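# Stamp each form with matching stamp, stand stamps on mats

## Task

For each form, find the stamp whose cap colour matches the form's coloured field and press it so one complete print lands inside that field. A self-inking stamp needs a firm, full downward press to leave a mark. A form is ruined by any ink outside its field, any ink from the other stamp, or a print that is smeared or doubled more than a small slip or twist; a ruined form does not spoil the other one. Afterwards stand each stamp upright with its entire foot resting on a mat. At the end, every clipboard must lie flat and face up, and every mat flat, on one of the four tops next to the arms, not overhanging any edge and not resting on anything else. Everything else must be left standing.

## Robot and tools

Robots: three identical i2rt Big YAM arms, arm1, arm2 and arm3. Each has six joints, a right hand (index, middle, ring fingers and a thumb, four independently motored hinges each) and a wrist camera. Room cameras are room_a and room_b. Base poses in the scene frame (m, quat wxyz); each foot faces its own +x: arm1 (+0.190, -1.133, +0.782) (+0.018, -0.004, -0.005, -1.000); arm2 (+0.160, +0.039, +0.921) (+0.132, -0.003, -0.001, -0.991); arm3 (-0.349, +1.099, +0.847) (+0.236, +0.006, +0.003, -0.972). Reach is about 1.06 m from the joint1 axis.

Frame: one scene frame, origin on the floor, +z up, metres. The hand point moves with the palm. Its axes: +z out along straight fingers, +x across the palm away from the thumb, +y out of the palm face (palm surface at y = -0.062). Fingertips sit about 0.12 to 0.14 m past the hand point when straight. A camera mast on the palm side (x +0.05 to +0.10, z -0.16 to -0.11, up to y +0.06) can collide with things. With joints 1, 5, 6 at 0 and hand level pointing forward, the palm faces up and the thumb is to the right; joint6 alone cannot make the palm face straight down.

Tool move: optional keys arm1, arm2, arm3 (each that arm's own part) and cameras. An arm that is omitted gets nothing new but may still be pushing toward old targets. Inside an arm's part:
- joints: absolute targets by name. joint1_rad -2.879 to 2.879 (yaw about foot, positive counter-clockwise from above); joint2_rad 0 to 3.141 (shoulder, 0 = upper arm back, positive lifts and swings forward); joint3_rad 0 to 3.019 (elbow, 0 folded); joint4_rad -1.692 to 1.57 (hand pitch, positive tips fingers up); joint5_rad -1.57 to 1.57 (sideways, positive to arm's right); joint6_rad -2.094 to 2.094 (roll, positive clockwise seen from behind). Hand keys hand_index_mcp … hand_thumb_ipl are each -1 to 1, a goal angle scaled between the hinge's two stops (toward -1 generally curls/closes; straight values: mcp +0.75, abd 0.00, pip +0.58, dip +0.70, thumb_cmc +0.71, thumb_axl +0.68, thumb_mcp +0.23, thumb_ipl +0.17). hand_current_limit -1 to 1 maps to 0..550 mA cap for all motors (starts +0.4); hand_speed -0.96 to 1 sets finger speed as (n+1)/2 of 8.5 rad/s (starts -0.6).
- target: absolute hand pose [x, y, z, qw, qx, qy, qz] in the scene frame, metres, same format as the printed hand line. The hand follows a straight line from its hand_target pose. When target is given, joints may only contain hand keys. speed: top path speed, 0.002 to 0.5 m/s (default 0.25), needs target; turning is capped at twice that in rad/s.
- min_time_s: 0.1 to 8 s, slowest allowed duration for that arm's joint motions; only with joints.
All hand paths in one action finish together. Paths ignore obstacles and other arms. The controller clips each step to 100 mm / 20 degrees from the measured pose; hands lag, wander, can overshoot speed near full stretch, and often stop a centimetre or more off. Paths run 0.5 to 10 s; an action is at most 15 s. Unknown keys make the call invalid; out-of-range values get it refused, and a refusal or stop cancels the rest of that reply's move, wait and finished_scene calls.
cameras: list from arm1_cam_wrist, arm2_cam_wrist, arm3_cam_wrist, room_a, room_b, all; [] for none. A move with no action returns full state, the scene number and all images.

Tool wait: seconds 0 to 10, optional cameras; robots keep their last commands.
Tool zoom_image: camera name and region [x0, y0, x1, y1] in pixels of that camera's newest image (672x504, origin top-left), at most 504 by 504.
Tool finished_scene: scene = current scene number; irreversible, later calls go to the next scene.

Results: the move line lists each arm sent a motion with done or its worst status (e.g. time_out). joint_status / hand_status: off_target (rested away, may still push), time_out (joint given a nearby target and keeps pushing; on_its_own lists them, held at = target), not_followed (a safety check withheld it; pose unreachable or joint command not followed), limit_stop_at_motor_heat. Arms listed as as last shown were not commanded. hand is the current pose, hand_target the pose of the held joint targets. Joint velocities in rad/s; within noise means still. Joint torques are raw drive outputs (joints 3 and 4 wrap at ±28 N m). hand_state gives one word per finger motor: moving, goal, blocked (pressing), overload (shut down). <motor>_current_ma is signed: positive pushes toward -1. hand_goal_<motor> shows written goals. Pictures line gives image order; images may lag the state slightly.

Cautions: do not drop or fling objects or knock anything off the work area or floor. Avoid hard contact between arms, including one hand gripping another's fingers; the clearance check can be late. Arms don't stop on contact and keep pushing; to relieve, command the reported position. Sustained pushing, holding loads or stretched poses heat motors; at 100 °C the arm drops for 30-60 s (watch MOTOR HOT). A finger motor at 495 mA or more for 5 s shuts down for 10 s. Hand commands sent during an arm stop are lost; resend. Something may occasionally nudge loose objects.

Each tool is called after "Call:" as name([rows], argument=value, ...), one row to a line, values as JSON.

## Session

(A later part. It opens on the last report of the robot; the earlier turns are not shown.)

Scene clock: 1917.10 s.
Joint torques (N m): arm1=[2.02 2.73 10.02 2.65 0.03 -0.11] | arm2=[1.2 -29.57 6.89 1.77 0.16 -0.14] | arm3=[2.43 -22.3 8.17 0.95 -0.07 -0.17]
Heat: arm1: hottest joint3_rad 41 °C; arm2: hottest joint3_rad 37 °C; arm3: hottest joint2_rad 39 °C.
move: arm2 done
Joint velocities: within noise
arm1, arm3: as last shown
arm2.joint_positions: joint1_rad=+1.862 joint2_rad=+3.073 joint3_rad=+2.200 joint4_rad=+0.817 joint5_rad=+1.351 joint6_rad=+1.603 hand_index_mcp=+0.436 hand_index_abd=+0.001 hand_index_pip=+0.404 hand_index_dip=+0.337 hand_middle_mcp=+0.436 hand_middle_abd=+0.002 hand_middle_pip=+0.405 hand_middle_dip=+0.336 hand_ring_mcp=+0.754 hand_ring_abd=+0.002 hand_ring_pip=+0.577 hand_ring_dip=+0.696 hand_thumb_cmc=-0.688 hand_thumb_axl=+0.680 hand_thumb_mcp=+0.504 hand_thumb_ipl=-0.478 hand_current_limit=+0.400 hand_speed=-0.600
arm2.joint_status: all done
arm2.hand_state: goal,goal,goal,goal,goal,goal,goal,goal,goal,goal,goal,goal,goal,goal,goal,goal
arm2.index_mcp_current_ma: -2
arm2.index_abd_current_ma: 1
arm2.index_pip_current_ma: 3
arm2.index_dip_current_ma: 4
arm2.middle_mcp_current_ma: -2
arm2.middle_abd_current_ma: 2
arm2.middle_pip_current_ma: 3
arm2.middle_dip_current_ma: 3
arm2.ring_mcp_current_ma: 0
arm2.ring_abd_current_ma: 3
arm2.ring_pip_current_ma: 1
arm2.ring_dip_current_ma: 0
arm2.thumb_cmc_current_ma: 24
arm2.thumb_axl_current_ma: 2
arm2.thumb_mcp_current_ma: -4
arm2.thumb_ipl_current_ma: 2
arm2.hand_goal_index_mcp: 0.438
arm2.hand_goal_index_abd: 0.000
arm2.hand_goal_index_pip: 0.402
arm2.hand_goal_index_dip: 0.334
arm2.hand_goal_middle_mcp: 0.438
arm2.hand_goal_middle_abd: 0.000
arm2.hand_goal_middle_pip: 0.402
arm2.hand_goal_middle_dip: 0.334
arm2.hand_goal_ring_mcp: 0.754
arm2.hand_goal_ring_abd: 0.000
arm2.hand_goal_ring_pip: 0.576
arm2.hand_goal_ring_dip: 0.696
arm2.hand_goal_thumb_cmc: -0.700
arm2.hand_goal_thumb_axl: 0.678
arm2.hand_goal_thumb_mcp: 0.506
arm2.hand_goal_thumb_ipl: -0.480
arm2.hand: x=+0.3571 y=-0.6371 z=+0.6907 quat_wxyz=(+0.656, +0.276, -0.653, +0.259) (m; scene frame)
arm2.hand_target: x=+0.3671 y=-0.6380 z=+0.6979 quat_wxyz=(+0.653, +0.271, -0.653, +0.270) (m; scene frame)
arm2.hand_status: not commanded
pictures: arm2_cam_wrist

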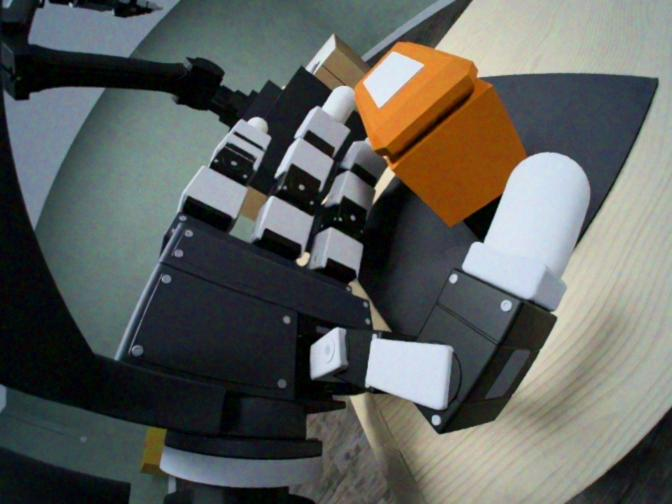

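Call:
move(arm2={"target": [0.371, -0.646, 0.75, 0.6533, 0.2706, -0.6533, 0.2706], "speed": 0.06}, cameras=["arm2_cam_wrist"])

Call:
move(arm2={"target": [0.371, -0.646, 0.93, 0.6533, 0.2706, -0.6533, 0.2706], "speed": 0.15}, cameras=["arm2_cam_wrist"])

Scene clock: 1925.00 s.
Joint torques (N m): arm1=[2.08 2.73 10.02 2.66 0.03 -0.11] | arm2=[1.03 -31.5 6.78 0.95 0.08 -0.18] | arm3=[2.32 -22.42 8.2 0.95 -0.08 -0.16]
Heat: arm1: hottest joint3_rad 41 °C; arm2: hottest joint2_rad 37 °C; arm3: hottest joint2_rad 39 °C.
move: arm2 off_target
Joint velocities: within noise
arm1, arm3: as last shown
arm2.joint_positions: joint1_rad=+1.862 joint2_rad=+2.974 joint3_rad=+2.107 joint4_rad=+0.817 joint5_rad=+1.351 joint6_rad=+1.603 hand_index_mcp=+0.436 hand_index_abd=+0.001 hand_index_pip=+0.404 hand_index_dip=+0.337 hand_middle_mcp=+0.436 hand_middle_abd=+0.002 hand_middle_pip=+0.405 hand_middle_dip=+0.336 hand_ring_mcp=+0.754 hand_ring_abd=+0.002 hand_ring_pip=+0.577 hand_ring_dip=+0.696 hand_thumb_cmc=-0.688 hand_thumb_axl=+0.680 hand_thumb_mcp=+0.504 hand_thumb_ipl=-0.478 hand_current_limit=+0.400 hand_speed=-0.600
arm2.joint_status: not commanded
arm2.hand_state: goal,goal,goal,goal,goal,goal,goal,goal,goal,goal,goal,goal,goal,goal,goal,goal
arm2.index_mcp_current_ma: -2
arm2.index_abd_current_ma: 1
arm2.index_pip_current_ma: 3
arm2.index_dip_current_ma: 4
arm2.middle_mcp_current_ma: -2
arm2.middle_abd_current_ma: 2
arm2.middle_pip_current_ma: 3
arm2.middle_dip_current_ma: 3
arm2.ring_mcp_current_ma: 0
arm2.ring_abd_current_ma: 3
arm2.ring_pip_current_ma: 1
arm2.ring_dip_current_ma: 0
arm2.thumb_cmc_current_ma: 24
arm2.thumb_axl_current_ma: 2
arm2.thumb_mcp_current_ma: -4
arm2.thumb_ipl_current_ma: 2
arm2.hand_goal_index_mcp: 0.438
arm2.hand_goal_index_abd: 0.000
arm2.hand_goal_index_pip: 0.402
arm2.hand_goal_index_dip: 0.334
arm2.hand_goal_middle_mcp: 0.438
arm2.hand_goal_middle_abd: 0.000
arm2.hand_goal_middle_pip: 0.402
arm2.hand_goal_middle_dip: 0.334
arm2.hand_goal_ring_mcp: 0.754
arm2.hand_goal_ring_abd: 0.000
arm2.hand_goal_ring_pip: 0.576
arm2.hand_goal_ring_dip: 0.696
arm2.hand_goal_thumb_cmc: -0.700
arm2.hand_goal_thumb_axl: 0.678
arm2.hand_goal_thumb_mcp: 0.506
arm2.hand_goal_thumb_ipl: -0.480
arm2.hand: x=+0.3594 y=-0.6403 z=+0.7300 quat_wxyz=(+0.655, +0.275, -0.654, +0.260) (m; scene frame)
arm2.hand_target: x=+0.3709 y=-0.6458 z=+0.7497 quat_wxyz=(+0.653, +0.271, -0.653, +0.271) (m; scene frame)
arm2.hand_status: off_target (0.024 m and 1.3 deg from the pose sent, 0.062 m and 1.5 deg at the start)
pictures: arm2_cam_wrist

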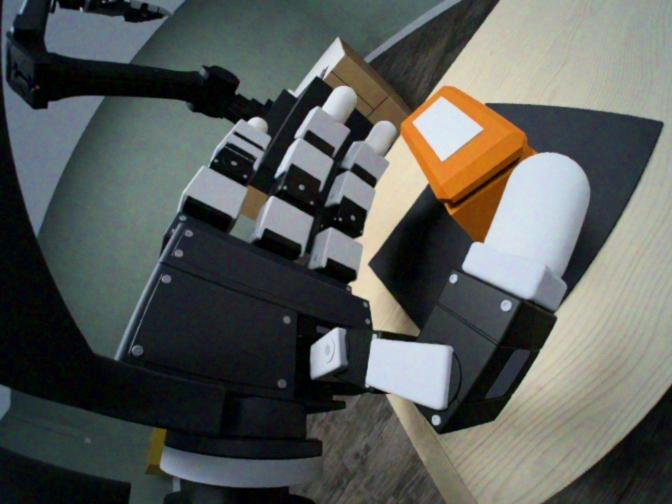

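Scene clock: 1927.17 s.
Joint torques (N m): arm1=[2.2 2.73 10 2.67 0.03 -0.11] | arm2=[0.97 -30.97 7.71 0.91 0 -0.01] | arm3=[2.43 -22.36 8.21 0.94 -0.07 -0.17]
Heat: arm1: hottest joint3_rad 41 °C; arm2: hottest joint2_rad 36 °C; arm3: hottest joint2_rad 39 °C.
move: arm2 off_target
Joint velocities: within noise
arm1.joint_positions: joint1_rad=+0.735 joint2_rad=+0.647 joint3_rad=+1.436 joint4_rad=-1.366 joint5_rad=+0.029 joint6_rad=+1.135 hand_index_mcp=+0.755 hand_index_abd=+0.000 hand_index_pip=+0.577 hand_index_dip=+0.696 hand_middle_mcp=+0.755 hand_middle_abd=+0.000 hand_middle_pip=+0.577 hand_middle_dip=+0.696 hand_ring_mcp=+0.755 hand_ring_abd=+0.000 hand_ring_pip=+0.577 hand_ring_dip=+0.696 hand_thumb_cmc=+0.715 hand_thumb_axl=+0.677 hand_thumb_mcp=+0.226 hand_thumb_ipl=+0.168 hand_current_limit=+0.400 hand_speed=-0.600
arm1.joint_status: not commanded
arm1.hand_state: goal,goal,goal,goal,goal,goal,goal,goal,goal,goal,goal,goal,goal,goal,goal,goal
arm1.index_mcp_current_ma: 4
arm1.index_abd_current_ma: 1
arm1.index_pip_current_ma: 2
arm1.index_dip_current_ma: 0
arm1.middle_mcp_current_ma: 4
arm1.middle_abd_current_ma: 1
arm1.middle_pip_current_ma: 2
arm1.middle_dip_current_ma: 0
arm1.ring_mcp_current_ma: 4
arm1.ring_abd_current_ma: 1
arm1.ring_pip_current_ma: 2
arm1.ring_dip_current_ma: 0
arm1.thumb_cmc_current_ma: 2
arm1.thumb_axl_current_ma: -3
arm1.thumb_mcp_current_ma: -2
arm1.thumb_ipl_current_ma: -1
arm1.hand_goal_index_mcp: 0.754
arm1.hand_goal_index_abd: 0.000
arm1.hand_goal_index_pip: 0.576
arm1.hand_goal_index_dip: 0.696
arm1.hand_goal_middle_mcp: 0.754
arm1.hand_goal_middle_abd: 0.000
arm1.hand_goal_middle_pip: 0.576
arm1.hand_goal_middle_dip: 0.696
arm1.hand_goal_ring_mcp: 0.754
arm1.hand_goal_ring_abd: 0.000
arm1.hand_goal_ring_pip: 0.576
arm1.hand_goal_ring_dip: 0.696
arm1.hand_goal_thumb_cmc: 0.714
arm1.hand_goal_thumb_axl: 0.678
arm1.hand_goal_thumb_mcp: 0.226
arm1.hand_goal_thumb_ipl: 0.168
arm1.hand: x=-0.0438 y=-1.2302 z=+1.3483 quat_wxyz=(+0.478, +0.491, -0.725, +0.069) (m; scene frame)
arm1.hand_target: x=-0.0402 y=-1.2316 z=+1.3606 quat_wxyz=(+0.490, +0.492, -0.716, +0.075) (m; scene frame)
arm1.hand_status: not commanded
arm2.joint_positions: joint1_rad=+1.862 joint2_rad=+2.578 joint3_rad=+1.831 joint4_rad=+0.703 joint5_rad=+1.351 joint6_rad=+1.589 hand_index_mcp=+0.436 hand_index_abd=+0.001 hand_index_pip=+0.404 hand_index_dip=+0.337 hand_middle_mcp=+0.436 hand_middle_abd=+0.002 hand_middle_pip=+0.405 hand_middle_dip=+0.336 hand_ring_mcp=+0.754 hand_ring_abd=+0.002 hand_ring_pip=+0.577 hand_ring_dip=+0.696 hand_thumb_cmc=-0.688 hand_thumb_axl=+0.680 hand_thumb_mcp=+0.504 hand_thumb_ipl=-0.478 hand_current_limit=+0.400 hand_speed=-0.600
arm2.joint_status: not commanded
arm2.hand_state: goal,goal,goal,goal,goal,goal,goal,goal,goal,goal,goal,goal,goal,goal,goal,goal
arm2.index_mcp_current_ma: -2
arm2.index_abd_current_ma: 1
arm2.index_pip_current_ma: 3
arm2.index_dip_current_ma: 4
arm2.middle_mcp_current_ma: -2
arm2.middle_abd_current_ma: 2
arm2.middle_pip_current_ma: 3
arm2.middle_dip_current_ma: 3
arm2.ring_mcp_current_ma: 0
arm2.ring_abd_current_ma: 3
arm2.ring_pip_current_ma: 1
arm2.ring_dip_current_ma: 0
arm2.thumb_cmc_current_ma: 24
arm2.thumb_axl_current_ma: 2
arm2.thumb_mcp_current_ma: -4
arm2.thumb_ipl_current_ma: 2
arm2.hand_goal_index_mcp: 0.438
arm2.hand_goal_index_abd: 0.000
arm2.hand_goal_index_pip: 0.402
arm2.hand_goal_index_dip: 0.334
arm2.hand_goal_middle_mcp: 0.438
arm2.hand_goal_middle_abd: 0.000
arm2.hand_goal_middle_pip: 0.402
arm2.hand_goal_middle_dip: 0.334
arm2.hand_goal_ring_mcp: 0.754
arm2.hand_goal_ring_abd: 0.000
arm2.hand_goal_ring_pip: 0.576
arm2.hand_goal_ring_dip: 0.696
arm2.hand_goal_thumb_cmc: -0.700
arm2.hand_goal_thumb_axl: 0.678
arm2.hand_goal_thumb_mcp: 0.506
arm2.hand_goal_thumb_ipl: -0.480
arm2.hand: x=+0.3629 y=-0.6440 z=+0.9117 quat_wxyz=(+0.657, +0.277, -0.652, +0.258) (m; scene frame)
arm2.hand_target: x=+0.3710 y=-0.6458 z=+0.9298 quat_wxyz=(+0.653, +0.271, -0.653, +0.271) (m; scene frame)
arm2.hand_status: off_target (0.020 m and 1.7 deg from the pose sent, 0.200 m and 1.3 deg at the start)
arm3.joint_positions: joint1_rad=+0.392 joint2_rad=+1.984 joint3_rad=+1.233 joint4_rad=+0.833 joint5_rad=+1.046 joint6_rad=+1.410 hand_index_mcp=+0.449 hand_index_abd=+0.009 hand_index_pip=+0.405 hand_index_dip=+0.336 hand_middle_mcp=+0.449 hand_middle_abd=+0.010 hand_middle_pip=+0.405 hand_middle_dip=+0.336 hand_ring_mcp=+0.754 hand_ring_abd=+0.002 hand_ring_pip=+0.577 hand_ring_dip=+0.696 hand_thumb_cmc=+0.712 hand_thumb_axl=+0.679 hand_thumb_mcp=+0.228 hand_thumb_ipl=+0.166 hand_current_limit=+0.400 hand_speed=-0.600
arm3.joint_status: not commanded
arm3.hand_state: goal,goal,goal,goal,goal,goal,goal,goal,goal,goal,goal,goal,goal,goal,goal,goal
arm3.index_mcp_current_ma: 0
arm3.index_abd_current_ma: 5
arm3.index_pip_current_ma: 1
arm3.index_dip_current_ma: 1
arm3.middle_mcp_current_ma: 0
arm3.middle_abd_current_ma: 6
arm3.middle_pip_current_ma: 1
arm3.middle_dip_current_ma: 1
arm3.ring_mcp_current_ma: 0
arm3.ring_abd_current_ma: 0
arm3.ring_pip_current_ma: 0
arm3.ring_dip_current_ma: 0
arm3.thumb_cmc_current_ma: 0
arm3.thumb_axl_current_ma: 0
arm3.thumb_mcp_current_ma: 1
arm3.thumb_ipl_current_ma: -1
arm3.hand_goal_index_mcp: 0.450
arm3.hand_goal_index_abd: 0.000
arm3.hand_goal_index_pip: 0.402
arm3.hand_goal_index_dip: 0.334
arm3.hand_goal_middle_mcp: 0.450
arm3.hand_goal_middle_abd: 0.000
arm3.hand_goal_middle_pip: 0.402
arm3.hand_goal_middle_dip: 0.334
arm3.hand_goal_ring_mcp: 0.754
arm3.hand_goal_ring_abd: 0.000
arm3.hand_goal_ring_pip: 0.576
arm3.hand_goal_ring_dip: 0.696
arm3.hand_goal_thumb_cmc: 0.714
arm3.hand_goal_thumb_axl: 0.678
arm3.hand_goal_thumb_mcp: 0.226
arm3.hand_goal_thumb_ipl: 0.168
arm3.hand: x=-0.8879 y=+0.7646 z=+1.0260 quat_wxyz=(+0.711, -0.027, -0.695, -0.100) (m; scene frame)
arm3.hand_target: x=-0.8878 y=+0.7571 z=+1.0436 quat_wxyz=(+0.718, -0.036, -0.689, -0.086) (m; scene frame)
arm3.hand_status: not commanded
pictures: arm2_cam_wrist

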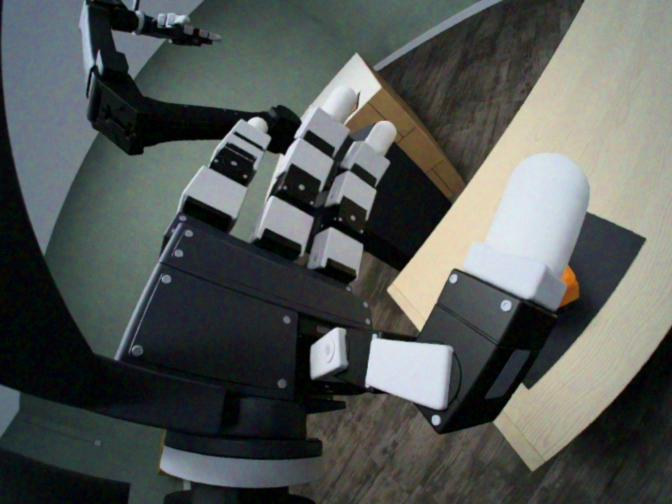

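Call:
move(arm2={"target": [0.371, -0.64, 1.12, 0.6533, 0.2706, -0.6533, 0.2706], "speed": 0.25}, cameras=[])

Call:
move(arm2={"joints": {"joint1_rad": 0.2, "hand_thumb_cmc": 0.71, "hand_thumb_mcp": 0.225, "hand_thumb_ipl": 0.168}, "min_time_s": 4}, cameras=["arm2_cam_wrist", "arm1_cam_wrist", "room_b"])

Scene clock: 1941.33 s.
Joint torques (N m): arm1=[2.14 2.67 10 2.66 0.03 -0.11] | arm2=[1.2 -28.1 11.59 0.66 0.13 -0.05] | arm3=[2.37 -22.3 8.23 0.94 -0.08 -0.16]
Heat: arm1: hottest joint3_rad 41 °C; arm2: hottest joint2_rad 35 °C; arm3: hottest joint2_rad 39 °C.
move: arm2 off_target
Joint velocities: within noise
arm1, arm3: as last shown
arm2.joint_positions: joint1_rad=+1.862 joint2_rad=+2.252 joint3_rad=+1.775 joint4_rad=+0.422 joint5_rad=+1.351 joint6_rad=+1.588 hand_index_mcp=+0.436 hand_index_abd=+0.002 hand_index_pip=+0.404 hand_index_dip=+0.337 hand_middle_mcp=+0.436 hand_middle_abd=+0.002 hand_middle_pip=+0.405 hand_middle_dip=+0.336 hand_ring_mcp=+0.754 hand_ring_abd=+0.002 hand_ring_pip=+0.577 hand_ring_dip=+0.696 hand_thumb_cmc=-0.688 hand_thumb_axl=+0.680 hand_thumb_mcp=+0.504 hand_thumb_ipl=-0.478 hand_current_limit=+0.400 hand_speed=-0.600
arm2.joint_status: not commanded
arm2.hand_state: goal,goal,goal,goal,goal,goal,goal,goal,goal,goal,goal,goal,goal,goal,goal,goal
arm2.index_mcp_current_ma: -2
arm2.index_abd_current_ma: 2
arm2.index_pip_current_ma: 3
arm2.index_dip_current_ma: 4
arm2.middle_mcp_current_ma: -2
arm2.middle_abd_current_ma: 2
arm2.middle_pip_current_ma: 3
arm2.middle_dip_current_ma: 3
arm2.ring_mcp_current_ma: 0
arm2.ring_abd_current_ma: 3
arm2.ring_pip_current_ma: 1
arm2.ring_dip_current_ma: 0
arm2.thumb_cmc_current_ma: 24
arm2.thumb_axl_current_ma: 2
arm2.thumb_mcp_current_ma: -4
arm2.thumb_ipl_current_ma: 2
arm2.hand_goal_index_mcp: 0.438
arm2.hand_goal_index_abd: 0.000
arm2.hand_goal_index_pip: 0.402
arm2.hand_goal_index_dip: 0.334
arm2.hand_goal_middle_mcp: 0.438
arm2.hand_goal_middle_abd: 0.000
arm2.hand_goal_middle_pip: 0.402
arm2.hand_goal_middle_dip: 0.334
arm2.hand_goal_ring_mcp: 0.754
arm2.hand_goal_ring_abd: 0.000
arm2.hand_goal_ring_pip: 0.576
arm2.hand_goal_ring_dip: 0.696
arm2.hand_goal_thumb_cmc: -0.700
arm2.hand_goal_thumb_axl: 0.678
arm2.hand_goal_thumb_mcp: 0.506
arm2.hand_goal_thumb_ipl: -0.480
arm2.hand: x=+0.3607 y=-0.6382 z=+1.1024 quat_wxyz=(+0.658, +0.281, -0.651, +0.254) (m; scene frame)
arm2.hand_target: x=+0.3708 y=-0.6394 z=+1.1200 quat_wxyz=(+0.653, +0.271, -0.653, +0.271) (m; scene frame)
arm2.hand_status: off_target (0.020 m and 2.3 deg from the pose sent, 0.209 m and 1.7 deg at the start)
pictures: none
No camera images: "cameras" was empty.

Scene clock: 1945.97 s.
Joint torques (N m): arm1=[2.08 2.73 10 2.65 0.03 -0.11] | arm2=[1.14 -28.45 11.73 0.84 0.12 0.01] | arm3=[2.32 -22.36 8.21 0.91 -0.08 -0.16]
Heat: arm1: hottest joint3_rad 41 °C; arm2: hottest joint2_rad 35 °C; arm3: hottest joint2_rad 39 °C.
move: arm2 done
Joint velocities: within noise
arm1, arm3: as last shown
arm2.joint_positions: joint1_rad=+0.189 joint2_rad=+2.252 joint3_rad=+1.775 joint4_rad=+0.421 joint5_rad=+1.351 joint6_rad=+1.590 hand_index_mcp=+0.437 hand_index_abd=+0.002 hand_index_pip=+0.404 hand_index_dip=+0.337 hand_middle_mcp=+0.436 hand_middle_abd=+0.002 hand_middle_pip=+0.405 hand_middle_dip=+0.336 hand_ring_mcp=+0.754 hand_ring_abd=+0.002 hand_ring_pip=+0.577 hand_ring_dip=+0.696 hand_thumb_cmc=+0.708 hand_thumb_axl=+0.680 hand_thumb_mcp=+0.228 hand_thumb_ipl=+0.166 hand_current_limit=+0.400 hand_speed=-0.600
arm2.joint_status: all done
arm2.hand_state: goal,goal,goal,goal,goal,goal,goal,goal,goal,goal,goal,goal,goal,goal,goal,goal
arm2.index_mcp_current_ma: -2
arm2.index_abd_current_ma: 2
arm2.index_pip_current_ma: 3
arm2.index_dip_current_ma: 4
arm2.middle_mcp_current_ma: -2
arm2.middle_abd_current_ma: 2
arm2.middle_pip_current_ma: 3
arm2.middle_dip_current_ma: 3
arm2.ring_mcp_current_ma: 0
arm2.ring_abd_current_ma: 3
arm2.ring_pip_current_ma: 1
arm2.ring_dip_current_ma: 0
arm2.thumb_cmc_current_ma: -2
arm2.thumb_axl_current_ma: 2
arm2.thumb_mcp_current_ma: 2
arm2.thumb_ipl_current_ma: -3
arm2.hand_goal_index_mcp: 0.438
arm2.hand_goal_index_abd: 0.000
arm2.hand_goal_index_pip: 0.402
arm2.hand_goal_index_dip: 0.334
arm2.hand_goal_middle_mcp: 0.438
arm2.hand_goal_middle_abd: 0.000
arm2.hand_goal_middle_pip: 0.402
arm2.hand_goal_middle_dip: 0.334
arm2.hand_goal_ring_mcp: 0.754
arm2.hand_goal_ring_abd: 0.000
arm2.hand_goal_ring_pip: 0.576
arm2.hand_goal_ring_dip: 0.696
arm2.hand_goal_thumb_cmc: 0.710
arm2.hand_goal_thumb_axl: 0.678
arm2.hand_goal_thumb_mcp: 0.226
arm2.hand_goal_thumb_ipl: 0.168
arm2.hand: x=-0.5328 y=-0.0901 z=+1.1064 quat_wxyz=(+0.630, -0.299, -0.645, -0.314) (m; scene frame)
arm2.hand_target: x=-0.5350 y=-0.0997 z=+1.1242 quat_wxyz=(+0.639, -0.307, -0.638, -0.300) (m; scene frame)
arm2.hand_status: not commanded
pictures: arm1_cam_wrist, arm2_cam_wrist, room_b

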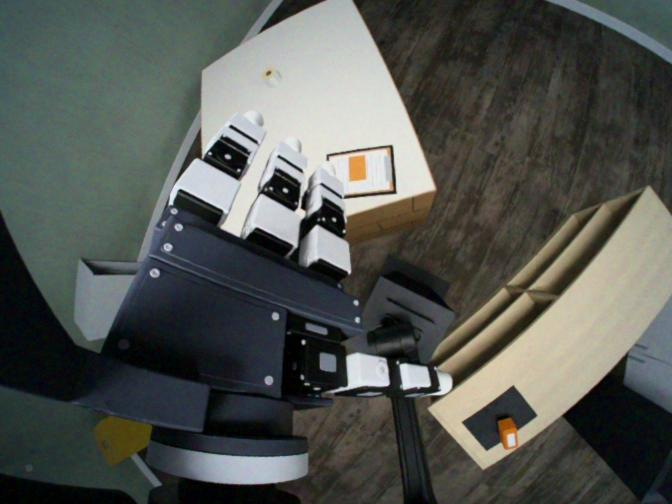

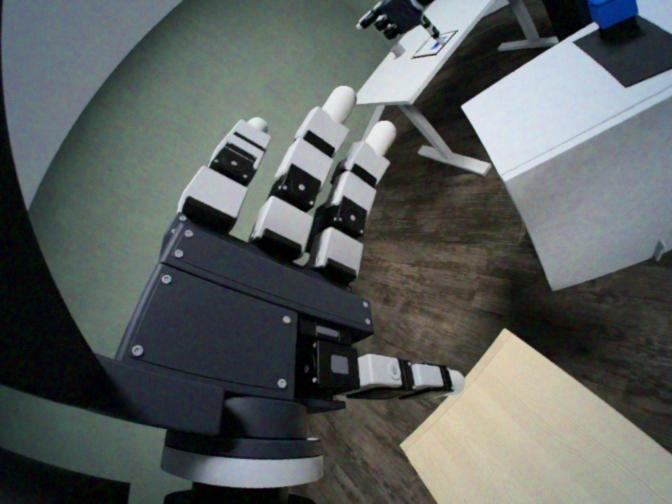

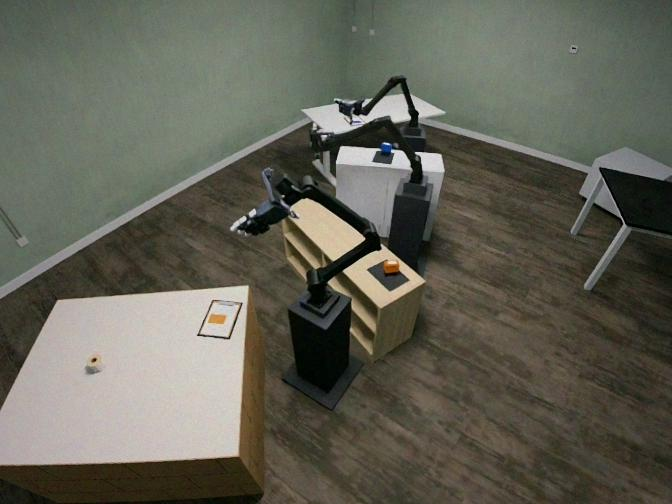

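Call:
zoom_image(camera="arm1_cam_wrist", region=[300, 130, 420, 220])

Scaled by 4.200 from the camera's 672x504 image, which has a finer 960x720 frame.

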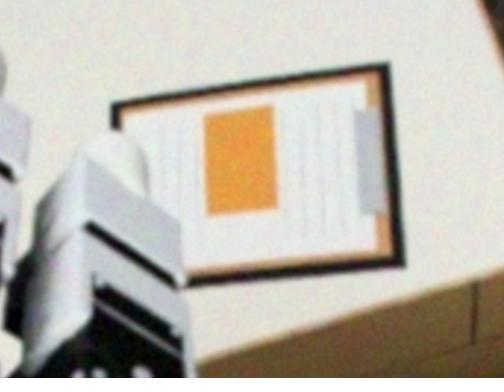

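Call:
move(arm1={"joints": {"joint1_rad": -1.45, "hand_index_mcp": 0.438, "hand_middle_mcp": 0.438, "hand_index_pip": 0.401, "hand_middle_pip": 0.401, "hand_index_dip": 0.333, "hand_middle_dip": 0.333, "hand_thumb_cmc": -0.70, "hand_thumb_mcp": 0.506, "hand_thumb_ipl": -0.481}, "min_time_s": 4}, arm2={"joints": {"joint2_rad": 1.7, "joint3_rad": 1.0, "joint4_rad": 0.6}, "min_time_s": 4}, cameras=["arm1_cam_wrist"])

Scene clock: 2003.67 s.
Joint torques (N m): arm1=[-0.03 2.43 10.13 2.7 0.07 -0.17] | arm2=[1.14 -20.01 7.92 1.99 0.23 0] | arm3=[2.32 -22.3 8.2 0.95 -0.08 -0.16]
Heat: arm1: hottest joint3_rad 41 °C; arm2: hottest joint3_rad 35 °C; arm3: hottest joint2_rad 39 °C.
move: arm1 done; arm2 done
Joint velocities: within noise
arm1.joint_positions: joint1_rad=-1.435 joint2_rad=+0.647 joint3_rad=+1.436 joint4_rad=-1.366 joint5_rad=+0.029 joint6_rad=+1.135 hand_index_mcp=+0.451 hand_index_abd=+0.000 hand_index_pip=+0.407 hand_index_dip=+0.337 hand_middle_mcp=+0.450 hand_middle_abd=+0.000 hand_middle_pip=+0.407 hand_middle_dip=+0.337 hand_ring_mcp=+0.756 hand_ring_abd=+0.000 hand_ring_pip=+0.577 hand_ring_dip=+0.696 hand_thumb_cmc=-0.685 hand_thumb_axl=+0.677 hand_thumb_mcp=+0.500 hand_thumb_ipl=-0.479 hand_current_limit=+0.400 hand_speed=-0.600
arm1.joint_status: all done
arm1.hand_state: goal,goal,goal,goal,goal,goal,goal,goal,goal,goal,goal,goal,goal,goal,goal,goal
arm1.index_mcp_current_ma: 53
arm1.index_abd_current_ma: 1
arm1.index_pip_current_ma: 19
arm1.index_dip_current_ma: 12
arm1.middle_mcp_current_ma: 50
arm1.middle_abd_current_ma: 1
arm1.middle_pip_current_ma: 20
arm1.middle_dip_current_ma: 11
arm1.ring_mcp_current_ma: 6
arm1.ring_abd_current_ma: 1
arm1.ring_pip_current_ma: 2
arm1.ring_dip_current_ma: 0
arm1.thumb_cmc_current_ma: 59
arm1.thumb_axl_current_ma: -3
arm1.thumb_mcp_current_ma: -28
arm1.thumb_ipl_current_ma: 6
arm1.hand_goal_index_mcp: 0.438
arm1.hand_goal_index_abd: 0.000
arm1.hand_goal_index_pip: 0.402
arm1.hand_goal_index_dip: 0.334
arm1.hand_goal_middle_mcp: 0.438
arm1.hand_goal_middle_abd: 0.000
arm1.hand_goal_middle_pip: 0.402
arm1.hand_goal_middle_dip: 0.334
arm1.hand_goal_ring_mcp: 0.754
arm1.hand_goal_ring_abd: 0.000
arm1.hand_goal_ring_pip: 0.576
arm1.hand_goal_ring_dip: 0.696
arm1.hand_goal_thumb_cmc: -0.700
arm1.hand_goal_thumb_axl: 0.678
arm1.hand_goal_thumb_mcp: 0.506
arm1.hand_goal_thumb_ipl: -0.480
arm1.hand: x=+0.2438 y=-0.8715 z=+1.3423 quat_wxyz=(+0.281, -0.416, -0.777, -0.381) (m; scene frame)
arm1.hand_target: x=+0.2483 y=-0.8748 z=+1.3545 quat_wxyz=(+0.285, -0.419, -0.767, -0.393) (m; scene frame)
arm1.hand_status: not commanded
arm2.joint_positions: joint1_rad=+0.189 joint2_rad=+1.726 joint3_rad=+0.999 joint4_rad=+0.581 joint5_rad=+1.351 joint6_rad=+1.590 hand_index_mcp=+0.437 hand_index_abd=+0.002 hand_index_pip=+0.404 hand_index_dip=+0.337 hand_middle_mcp=+0.437 hand_middle_abd=+0.002 hand_middle_pip=+0.405 hand_middle_dip=+0.336 hand_ring_mcp=+0.754 hand_ring_abd=+0.002 hand_ring_pip=+0.577 hand_ring_dip=+0.696 hand_thumb_cmc=+0.708 hand_thumb_axl=+0.680 hand_thumb_mcp=+0.228 hand_thumb_ipl=+0.166 hand_current_limit=+0.400 hand_speed=-0.600
arm2.joint_status: all done
arm2.hand_state: goal,goal,goal,goal,goal,goal,goal,goal,goal,goal,goal,goal,goal,goal,goal,goal
arm2.index_mcp_current_ma: -1
arm2.index_abd_current_ma: 2
arm2.index_pip_current_ma: 3
arm2.index_dip_current_ma: 4
arm2.middle_mcp_current_ma: -1
arm2.middle_abd_current_ma: 2
arm2.middle_pip_current_ma: 3
arm2.middle_dip_current_ma: 3
arm2.ring_mcp_current_ma: 0
arm2.ring_abd_current_ma: 3
arm2.ring_pip_current_ma: 1
arm2.ring_dip_current_ma: 0
arm2.thumb_cmc_current_ma: -2
arm2.thumb_axl_current_ma: 2
arm2.thumb_mcp_current_ma: 2
arm2.thumb_ipl_current_ma: -3
arm2.hand_goal_index_mcp: 0.438
arm2.hand_goal_index_abd: 0.000
arm2.hand_goal_index_pip: 0.402
arm2.hand_goal_index_dip: 0.334
arm2.hand_goal_middle_mcp: 0.438
arm2.hand_goal_middle_abd: 0.000
arm2.hand_goal_middle_pip: 0.402
arm2.hand_goal_middle_dip: 0.334
arm2.hand_goal_ring_mcp: 0.754
arm2.hand_goal_ring_abd: 0.000
arm2.hand_goal_ring_pip: 0.576
arm2.hand_goal_ring_dip: 0.696
arm2.hand_goal_thumb_cmc: 0.710
arm2.hand_goal_thumb_axl: 0.678
arm2.hand_goal_thumb_mcp: 0.226
arm2.hand_goal_thumb_ipl: 0.168
arm2.hand: x=-0.3331 y=+0.0074 z=+1.1361 quat_wxyz=(+0.609, -0.273, -0.664, -0.339) (m; scene frame)
arm2.hand_target: x=-0.3311 y=+0.0026 z=+1.1478 quat_wxyz=(+0.622, -0.286, -0.654, -0.321) (m; scene frame)
arm2.hand_status: not commanded
arm3: as last shown
pictures: arm1_cam_wrist

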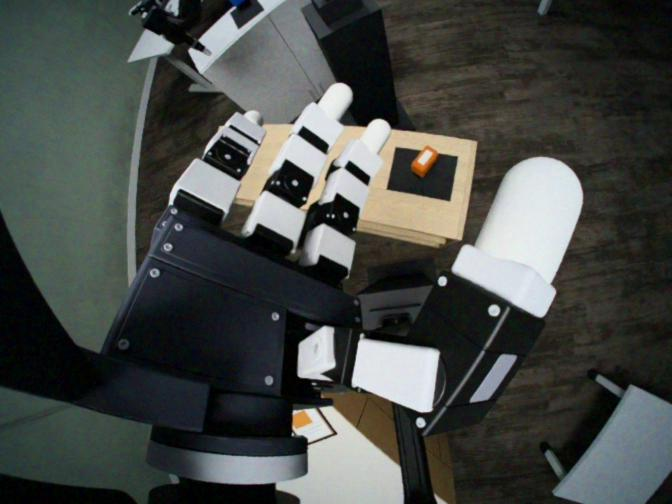

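Call:
move(arm1={"target": [0.317, -0.6025, 1.1, 0.2706, -0.6533, -0.2706, -0.6533], "speed": 0.25}, cameras=["arm1_cam_wrist"])

Call:
move(arm1={"target": [0.317, -0.6025, 0.85, 0.2706, -0.6533, -0.2706, -0.6533], "speed": 0.15}, cameras=["arm1_cam_wrist"])

Scene clock: 2015.03 s.
Joint torques (N m): arm1=[0.09 -8.53 13.5 2.86 0.17 -0.15] | arm2=[1.2 -20.01 7.91 1.99 0.23 0.01] | arm3=[2.37 -22.36 8.2 0.92 -0.08 -0.17]
Heat: arm1: hottest joint3_rad 41 °C; arm2: hottest joint3_rad 35 °C; arm3: hottest joint2_rad 39 °C.
move: arm1 off_target
Joint velocities: within noise
arm1.joint_positions: joint1_rad=-1.465 joint2_rad=+1.459 joint3_rad=+0.951 joint4_rad=+0.467 joint5_rad=+0.909 joint6_rad=+1.548 hand_index_mcp=+0.443 hand_index_abd=+0.001 hand_index_pip=+0.405 hand_index_dip=+0.337 hand_middle_mcp=+0.443 hand_middle_abd=+0.001 hand_middle_pip=+0.405 hand_middle_dip=+0.337 hand_ring_mcp=+0.756 hand_ring_abd=+0.002 hand_ring_pip=+0.577 hand_ring_dip=+0.696 hand_thumb_cmc=-0.686 hand_thumb_axl=+0.677 hand_thumb_mcp=+0.504 hand_thumb_ipl=-0.479 hand_current_limit=+0.400 hand_speed=-0.600
arm1.joint_status: not commanded
arm1.hand_state: goal,goal,goal,goal,goal,goal,goal,goal,goal,goal,goal,goal,goal,goal,goal,goal
arm1.index_mcp_current_ma: 22
arm1.index_abd_current_ma: 4
arm1.index_pip_current_ma: 12
arm1.index_dip_current_ma: 11
arm1.middle_mcp_current_ma: 21
arm1.middle_abd_current_ma: 4
arm1.middle_pip_current_ma: 12
arm1.middle_dip_current_ma: 9
arm1.ring_mcp_current_ma: 6
arm1.ring_abd_current_ma: 5
arm1.ring_pip_current_ma: 2
arm1.ring_dip_current_ma: 0
arm1.thumb_cmc_current_ma: 57
arm1.thumb_axl_current_ma: -3
arm1.thumb_mcp_current_ma: -10
arm1.thumb_ipl_current_ma: 6
arm1.hand_goal_index_mcp: 0.438
arm1.hand_goal_index_abd: 0.000
arm1.hand_goal_index_pip: 0.402
arm1.hand_goal_index_dip: 0.334
arm1.hand_goal_middle_mcp: 0.438
arm1.hand_goal_middle_abd: 0.000
arm1.hand_goal_middle_pip: 0.402
arm1.hand_goal_middle_dip: 0.334
arm1.hand_goal_ring_mcp: 0.754
arm1.hand_goal_ring_abd: 0.000
arm1.hand_goal_ring_pip: 0.576
arm1.hand_goal_ring_dip: 0.696
arm1.hand_goal_thumb_cmc: -0.700
arm1.hand_goal_thumb_axl: 0.678
arm1.hand_goal_thumb_mcp: 0.506
arm1.hand_goal_thumb_ipl: -0.480
arm1.hand: x=+0.3108 y=-0.6143 z=+1.0789 quat_wxyz=(+0.253, -0.655, -0.300, -0.646) (m; scene frame)
arm1.hand_target: x=+0.3169 y=-0.6039 z=+1.0999 quat_wxyz=(+0.271, -0.653, -0.271, -0.653) (m; scene frame)
arm1.hand_status: off_target (0.025 m and 4.0 deg from the pose sent, 0.369 m and 72.5 deg at the start)
arm2, arm3: as last shown
pictures: arm1_cam_wrist

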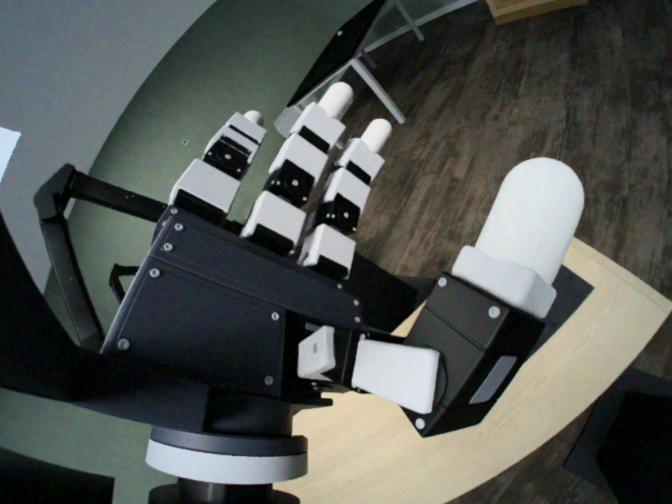

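Scene clock: 2017.53 s.
Joint torques (N m): arm1=[0.09 -11.16 5.55 2.85 -0.06 -0.21] | arm2=[1.2 -20.01 7.9 1.99 0.23 0] | arm3=[2.43 -22.42 8.2 0.95 -0.07 -0.17]
Heat: arm1: hottest joint3_rad 41 °C; arm2: hottest joint2_rad 35 °C; arm3: hottest joint2_rad 39 °C.
move: arm1 done
Joint velocities: within noise
arm1.joint_positions: joint1_rad=-1.470 joint2_rad=+2.001 joint3_rad=+0.839 joint4_rad=+1.165 joint5_rad=+0.909 joint6_rad=+1.555 hand_index_mcp=+0.442 hand_index_abd=+0.001 hand_index_pip=+0.405 hand_index_dip=+0.337 hand_middle_mcp=+0.442 hand_middle_abd=+0.001 hand_middle_pip=+0.405 hand_middle_dip=+0.337 hand_ring_mcp=+0.756 hand_ring_abd=+0.002 hand_ring_pip=+0.577 hand_ring_dip=+0.696 hand_thumb_cmc=-0.686 hand_thumb_axl=+0.677 hand_thumb_mcp=+0.504 hand_thumb_ipl=-0.479 hand_current_limit=+0.400 hand_speed=-0.600
arm1.joint_status: not commanded
arm1.hand_state: goal,goal,goal,goal,goal,goal,goal,goal,goal,goal,goal,goal,goal,goal,goal,goal
arm1.index_mcp_current_ma: 17
arm1.index_abd_current_ma: 4
arm1.index_pip_current_ma: 11
arm1.index_dip_current_ma: 11
arm1.middle_mcp_current_ma: 16
arm1.middle_abd_current_ma: 4
arm1.middle_pip_current_ma: 11
arm1.middle_dip_current_ma: 9
arm1.ring_mcp_current_ma: 6
arm1.ring_abd_current_ma: 6
arm1.ring_pip_current_ma: 2
arm1.ring_dip_current_ma: 0
arm1.thumb_cmc_current_ma: 57
arm1.thumb_axl_current_ma: -3
arm1.thumb_mcp_current_ma: -10
arm1.thumb_ipl_current_ma: 6
arm1.hand_goal_index_mcp: 0.438
arm1.hand_goal_index_abd: 0.000
arm1.hand_goal_index_pip: 0.402
arm1.hand_goal_index_dip: 0.334
arm1.hand_goal_middle_mcp: 0.438
arm1.hand_goal_middle_abd: 0.000
arm1.hand_goal_middle_pip: 0.402
arm1.hand_goal_middle_dip: 0.334
arm1.hand_goal_ring_mcp: 0.754
arm1.hand_goal_ring_abd: 0.000
arm1.hand_goal_ring_pip: 0.576
arm1.hand_goal_ring_dip: 0.696
arm1.hand_goal_thumb_cmc: -0.700
arm1.hand_goal_thumb_axl: 0.678
arm1.hand_goal_thumb_mcp: 0.506
arm1.hand_goal_thumb_ipl: -0.480
arm1.hand: x=+0.3094 y=-0.6038 z=+0.8503 quat_wxyz=(+0.269, -0.653, -0.282, -0.650) (m; scene frame)
arm1.hand_target: x=+0.3169 y=-0.6026 z=+0.8500 quat_wxyz=(+0.271, -0.653, -0.271, -0.653) (m; scene frame)
arm1.hand_status: done (0.008 m and 1.3 deg from the pose sent, 0.229 m and 4.1 deg at the start)
arm2, arm3: as last shown
pictures: arm1_cam_wrist

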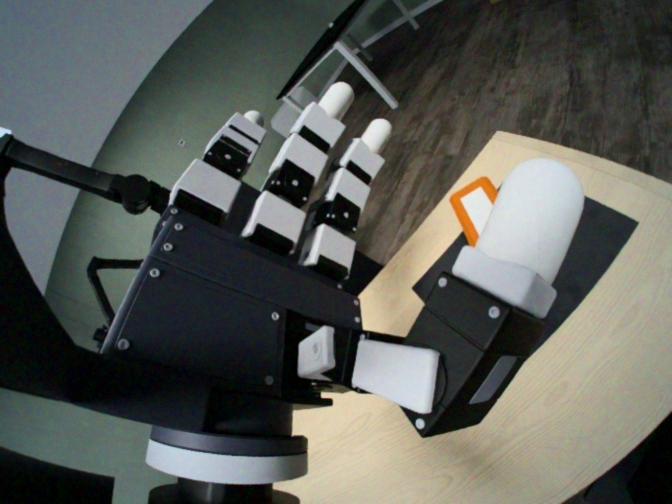

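Call:
move(arm1={"target": [0.3245, -0.601, 0.795, 0.2706, -0.6533, -0.2706, -0.6533], "speed": 0.1}, cameras=["arm1_cam_wrist"])

Call:
zoom_image(camera="arm1_cam_wrist", region=[390, 90, 560, 270])

Scene clock: 2023.30 s.
Joint torques (N m): arm1=[0.15 -11.46 5.82 2.88 -0.12 -0.2] | arm2=[1.2 -20.01 7.91 1.99 0.23 0] | arm3=[2.37 -22.3 8.2 0.94 -0.08 -0.16]
Heat: arm1: hottest joint3_rad 40 °C; arm2: hottest joint2_rad 35 °C; arm3: hottest joint2_rad 39 °C.
move: arm1 off_target
Joint velocities: within noise
arm1.joint_positions: joint1_rad=-1.488 joint2_rad=+2.156 joint3_rad=+0.853 joint4_rad=+1.291 joint5_rad=+0.894 joint6_rad=+1.555 hand_index_mcp=+0.442 hand_index_abd=+0.001 hand_index_pip=+0.405 hand_index_dip=+0.337 hand_middle_mcp=+0.442 hand_middle_abd=+0.001 hand_middle_pip=+0.405 hand_middle_dip=+0.337 hand_ring_mcp=+0.756 hand_ring_abd=+0.002 hand_ring_pip=+0.577 hand_ring_dip=+0.696 hand_thumb_cmc=-0.686 hand_thumb_axl=+0.677 hand_thumb_mcp=+0.504 hand_thumb_ipl=-0.479 hand_current_limit=+0.400 hand_speed=-0.600
arm1.joint_status: not commanded
arm1.hand_state: goal,goal,goal,goal,goal,goal,goal,goal,goal,goal,goal,goal,goal,goal,goal,goal
arm1.index_mcp_current_ma: 16
arm1.index_abd_current_ma: 4
arm1.index_pip_current_ma: 11
arm1.index_dip_current_ma: 11
arm1.middle_mcp_current_ma: 15
arm1.middle_abd_current_ma: 4
arm1.middle_pip_current_ma: 11
arm1.middle_dip_current_ma: 9
arm1.ring_mcp_current_ma: 6
arm1.ring_abd_current_ma: 6
arm1.ring_pip_current_ma: 2
arm1.ring_dip_current_ma: 0
arm1.thumb_cmc_current_ma: 57
arm1.thumb_axl_current_ma: -3
arm1.thumb_mcp_current_ma: -10
arm1.thumb_ipl_current_ma: 6
arm1.hand_goal_index_mcp: 0.438
arm1.hand_goal_index_abd: 0.000
arm1.hand_goal_index_pip: 0.402
arm1.hand_goal_index_dip: 0.334
arm1.hand_goal_middle_mcp: 0.438
arm1.hand_goal_middle_abd: 0.000
arm1.hand_goal_middle_pip: 0.402
arm1.hand_goal_middle_dip: 0.334
arm1.hand_goal_ring_mcp: 0.754
arm1.hand_goal_ring_abd: 0.000
arm1.hand_goal_ring_pip: 0.576
arm1.hand_goal_ring_dip: 0.696
arm1.hand_goal_thumb_cmc: -0.700
arm1.hand_goal_thumb_axl: 0.678
arm1.hand_goal_thumb_mcp: 0.506
arm1.hand_goal_thumb_ipl: -0.480
arm1.hand: x=+0.3182 y=-0.6089 z=+0.7926 quat_wxyz=(+0.262, -0.655, -0.286, -0.649) (m; scene frame)
arm1.hand_target: x=+0.3246 y=-0.6013 z=+0.7952 quat_wxyz=(+0.271, -0.653, -0.270, -0.653) (m; scene frame)
arm1.hand_status: off_target (0.010 m and 2.1 deg from the pose sent, 0.057 m and 1.3 deg at the start)
arm2, arm3: as last shown
pictures: arm1_cam_wrist

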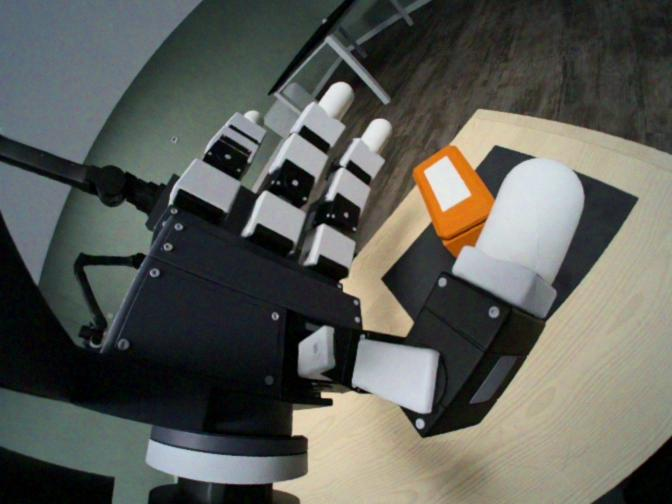

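Scaled by 2.800 from the camera's 672x504 image, which has a finer 960x720 frame.

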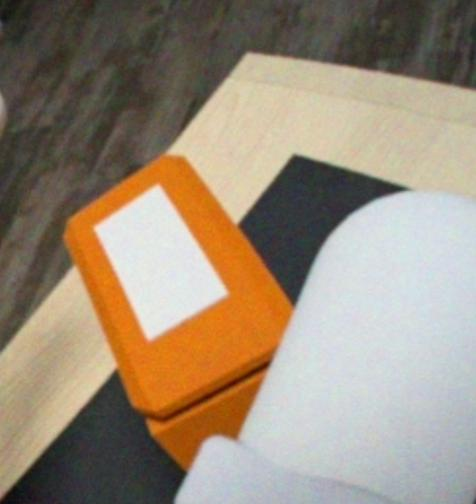

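Call:
move(arm1={"target": [0.328, -0.582, 0.735, 0.2736, -0.652, -0.2676, -0.6543], "speed": 0.08}, cameras=["arm1_cam_wrist"])

Call:
zoom_image(camera="arm1_cam_wrist", region=[340, 40, 560, 260])

Scene clock: 2054.23 s.
Joint torques (N m): arm1=[0.15 -12.4 5.04 2.85 -0.14 -0.21] | arm2=[1.14 -20.01 7.91 1.99 0.23 0] | arm3=[2.37 -22.3 8.23 0.96 -0.08 -0.17]
Heat: arm1: hottest joint3_rad 37 °C; arm2: hottest joint2_rad 35 °C; arm3: hottest joint2_rad 39 °C.
move: arm1 done
Joint velocities: within noise
arm1.joint_positions: joint1_rad=-1.500 joint2_rad=+2.339 joint3_rad=+0.967 joint4_rad=+1.374 joint5_rad=+0.881 joint6_rad=+1.555 hand_index_mcp=+0.442 hand_index_abd=+0.001 hand_index_pip=+0.405 hand_index_dip=+0.337 hand_middle_mcp=+0.442 hand_middle_abd=+0.001 hand_middle_pip=+0.405 hand_middle_dip=+0.337 hand_ring_mcp=+0.756 hand_ring_abd=+0.002 hand_ring_pip=+0.577 hand_ring_dip=+0.696 hand_thumb_cmc=-0.686 hand_thumb_axl=+0.677 hand_thumb_mcp=+0.504 hand_thumb_ipl=-0.479 hand_current_limit=+0.400 hand_speed=-0.600
arm1.joint_status: not commanded
arm1.hand_state: goal,goal,goal,goal,goal,goal,goal,goal,goal,goal,goal,goal,goal,goal,goal,goal
arm1.index_mcp_current_ma: 15
arm1.index_abd_current_ma: 4
arm1.index_pip_current_ma: 11
arm1.index_dip_current_ma: 11
arm1.middle_mcp_current_ma: 15
arm1.middle_abd_current_ma: 4
arm1.middle_pip_current_ma: 11
arm1.middle_dip_current_ma: 9
arm1.ring_mcp_current_ma: 6
arm1.ring_abd_current_ma: 6
arm1.ring_pip_current_ma: 2
arm1.ring_dip_current_ma: 0
arm1.thumb_cmc_current_ma: 57
arm1.thumb_axl_current_ma: -3
arm1.thumb_mcp_current_ma: -9
arm1.thumb_ipl_current_ma: 6
arm1.hand_goal_index_mcp: 0.438
arm1.hand_goal_index_abd: 0.000
arm1.hand_goal_index_pip: 0.402
arm1.hand_goal_index_dip: 0.334
arm1.hand_goal_middle_mcp: 0.438
arm1.hand_goal_middle_abd: 0.000
arm1.hand_goal_middle_pip: 0.402
arm1.hand_goal_middle_dip: 0.334
arm1.hand_goal_ring_mcp: 0.754
arm1.hand_goal_ring_abd: 0.000
arm1.hand_goal_ring_pip: 0.576
arm1.hand_goal_ring_dip: 0.696
arm1.hand_goal_thumb_cmc: -0.700
arm1.hand_goal_thumb_axl: 0.678
arm1.hand_goal_thumb_mcp: 0.506
arm1.hand_goal_thumb_ipl: -0.480
arm1.hand: x=+0.3207 y=-0.5878 z=+0.7351 quat_wxyz=(+0.268, -0.653, -0.281, -0.650) (m; scene frame)
arm1.hand_target: x=+0.3281 y=-0.5823 z=+0.7350 quat_wxyz=(+0.274, -0.652, -0.268, -0.654) (m; scene frame)
arm1.hand_status: done (0.009 m and 1.8 deg from the pose sent, 0.064 m and 2.6 deg at the start)
arm2, arm3: as last shown
pictures: arm1_cam_wrist

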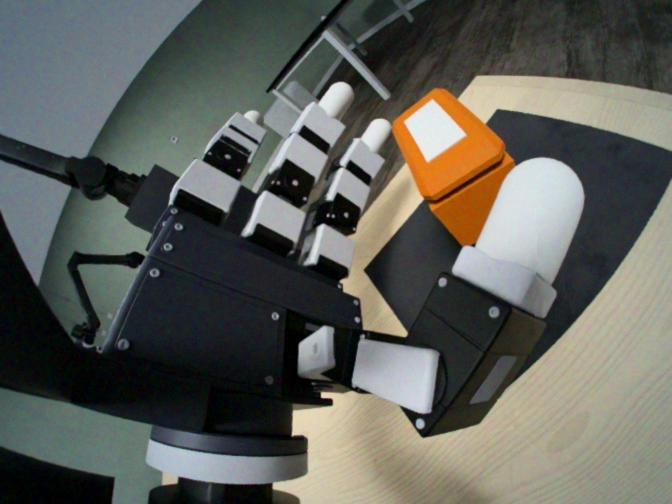

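Scaled by 2.291 from the camera's 672x504 image, which has a finer 960x720 frame.

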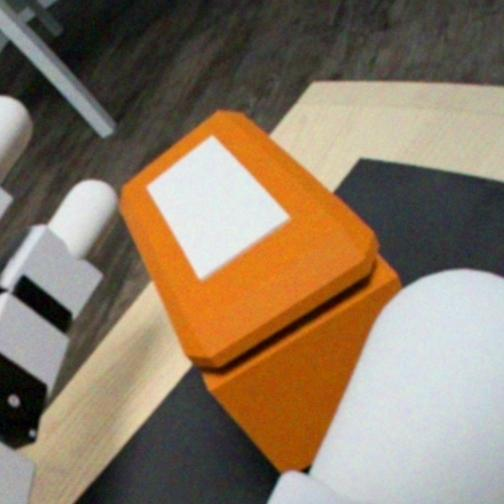

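Call:
move(arm1={"target": [0.3305, -0.5825, 0.694, 0.2736, -0.652, -0.2676, -0.6543], "speed": 0.06}, cameras=["arm1_cam_wrist"])

Scene clock: 2065.93 s.
Joint torques (N m): arm1=[0.03 -12.69 4.34 2.85 -0.14 -0.2] | arm2=[1.2 -20.01 7.91 1.99 0.23 0] | arm3=[2.37 -22.24 8.21 0.95 -0.08 -0.16]
Heat: arm1: hottest joint3_rad 36 °C; arm2: hottest joint2_rad 34 °C; arm3: hottest joint2_rad 39 °C.
move: arm1 done
Joint velocities: within noise
arm1.joint_positions: joint1_rad=-1.505 joint2_rad=+2.451 joint3_rad=+1.021 joint4_rad=+1.435 joint5_rad=+0.875 joint6_rad=+1.555 hand_index_mcp=+0.442 hand_index_abd=+0.001 hand_index_pip=+0.405 hand_index_dip=+0.337 hand_middle_mcp=+0.442 hand_middle_abd=+0.001 hand_middle_pip=+0.405 hand_middle_dip=+0.337 hand_ring_mcp=+0.756 hand_ring_abd=+0.002 hand_ring_pip=+0.577 hand_ring_dip=+0.696 hand_thumb_cmc=-0.686 hand_thumb_axl=+0.677 hand_thumb_mcp=+0.504 hand_thumb_ipl=-0.479 hand_current_limit=+0.400 hand_speed=-0.600
arm1.joint_status: not commanded
arm1.hand_state: goal,goal,goal,goal,goal,goal,goal,goal,goal,goal,goal,goal,goal,goal,goal,goal
arm1.index_mcp_current_ma: 15
arm1.index_abd_current_ma: 4
arm1.index_pip_current_ma: 11
arm1.index_dip_current_ma: 11
arm1.middle_mcp_current_ma: 15
arm1.middle_abd_current_ma: 4
arm1.middle_pip_current_ma: 11
arm1.middle_dip_current_ma: 9
arm1.ring_mcp_current_ma: 6
arm1.ring_abd_current_ma: 6
arm1.ring_pip_current_ma: 2
arm1.ring_dip_current_ma: 0
arm1.thumb_cmc_current_ma: 57
arm1.thumb_axl_current_ma: -3
arm1.thumb_mcp_current_ma: -9
arm1.thumb_ipl_current_ma: 6
arm1.hand_goal_index_mcp: 0.438
arm1.hand_goal_index_abd: 0.000
arm1.hand_goal_index_pip: 0.402
arm1.hand_goal_index_dip: 0.334
arm1.hand_goal_middle_mcp: 0.438
arm1.hand_goal_middle_abd: 0.000
arm1.hand_goal_middle_pip: 0.402
arm1.hand_goal_middle_dip: 0.334
arm1.hand_goal_ring_mcp: 0.754
arm1.hand_goal_ring_abd: 0.000
arm1.hand_goal_ring_pip: 0.576
arm1.hand_goal_ring_dip: 0.696
arm1.hand_goal_thumb_cmc: -0.700
arm1.hand_goal_thumb_axl: 0.678
arm1.hand_goal_thumb_mcp: 0.506
arm1.hand_goal_thumb_ipl: -0.480
arm1.hand: x=+0.3228 y=-0.5865 z=+0.6955 quat_wxyz=(+0.269, -0.653, -0.280, -0.650) (m; scene frame)
arm1.hand_target: x=+0.3304 y=-0.5827 z=+0.6941 quat_wxyz=(+0.274, -0.652, -0.268, -0.654) (m; scene frame)
arm1.hand_status: done (0.009 m and 1.6 deg from the pose sent, 0.043 m and 1.8 deg at the start)
arm2: as last shown
arm3.joint_positions: joint1_rad=+0.392 joint2_rad=+1.984 joint3_rad=+1.233 joint4_rad=+0.833 joint5_rad=+1.046 joint6_rad=+1.410 hand_index_mcp=+0.449 hand_index_abd=+0.009 hand_index_pip=+0.405 hand_index_dip=+0.336 hand_middle_mcp=+0.449 hand_middle_abd=+0.010 hand_middle_pip=+0.405 hand_middle_dip=+0.336 hand_ring_mcp=+0.754 hand_ring_abd=+0.002 hand_ring_pip=+0.577 hand_ring_dip=+0.696 hand_thumb_cmc=+0.712 hand_thumb_axl=+0.679 hand_thumb_mcp=+0.228 hand_thumb_ipl=+0.166 hand_current_limit=+0.400 hand_speed=-0.600
arm3.joint_status: not commanded
arm3.hand_state: goal,goal,goal,goal,goal,goal,goal,goal,goal,goal,goal,goal,goal,goal,goal,goal
arm3.index_mcp_current_ma: 0
arm3.index_abd_current_ma: 5
arm3.index_pip_current_ma: 1
arm3.index_dip_current_ma: 1
arm3.middle_mcp_current_ma: 0
arm3.middle_abd_current_ma: 6
arm3.middle_pip_current_ma: 1
arm3.middle_dip_current_ma: 1
arm3.ring_mcp_current_ma: 0
arm3.ring_abd_current_ma: 0
arm3.ring_pip_current_ma: 0
arm3.ring_dip_current_ma: 0
arm3.thumb_cmc_current_ma: 0
arm3.thumb_axl_current_ma: 0
arm3.thumb_mcp_current_ma: 1
arm3.thumb_ipl_current_ma: -1
arm3.hand_goal_index_mcp: 0.450
arm3.hand_goal_index_abd: 0.000
arm3.hand_goal_index_pip: 0.402
arm3.hand_goal_index_dip: 0.334
arm3.hand_goal_middle_mcp: 0.450
arm3.hand_goal_middle_abd: 0.000
arm3.hand_goal_middle_pip: 0.402
arm3.hand_goal_middle_dip: 0.334
arm3.hand_goal_ring_mcp: 0.754
arm3.hand_goal_ring_abd: 0.000
arm3.hand_goal_ring_pip: 0.576
arm3.hand_goal_ring_dip: 0.696
arm3.hand_goal_thumb_cmc: 0.714
arm3.hand_goal_thumb_axl: 0.678
arm3.hand_goal_thumb_mcp: 0.226
arm3.hand_goal_thumb_ipl: 0.168
arm3.hand: x=-0.8879 y=+0.7646 z=+1.0260 quat_wxyz=(+0.711, -0.027, -0.695, -0.100) (m; scene frame)
arm3.hand_target: x=-0.8878 y=+0.7571 z=+1.0436 quat_wxyz=(+0.718, -0.036, -0.689, -0.086) (m; scene frame)
arm3.hand_status: not commanded
pictures: arm1_cam_wrist

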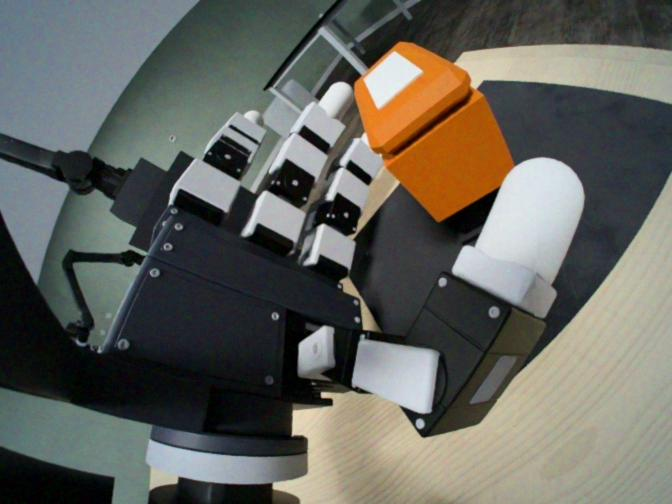

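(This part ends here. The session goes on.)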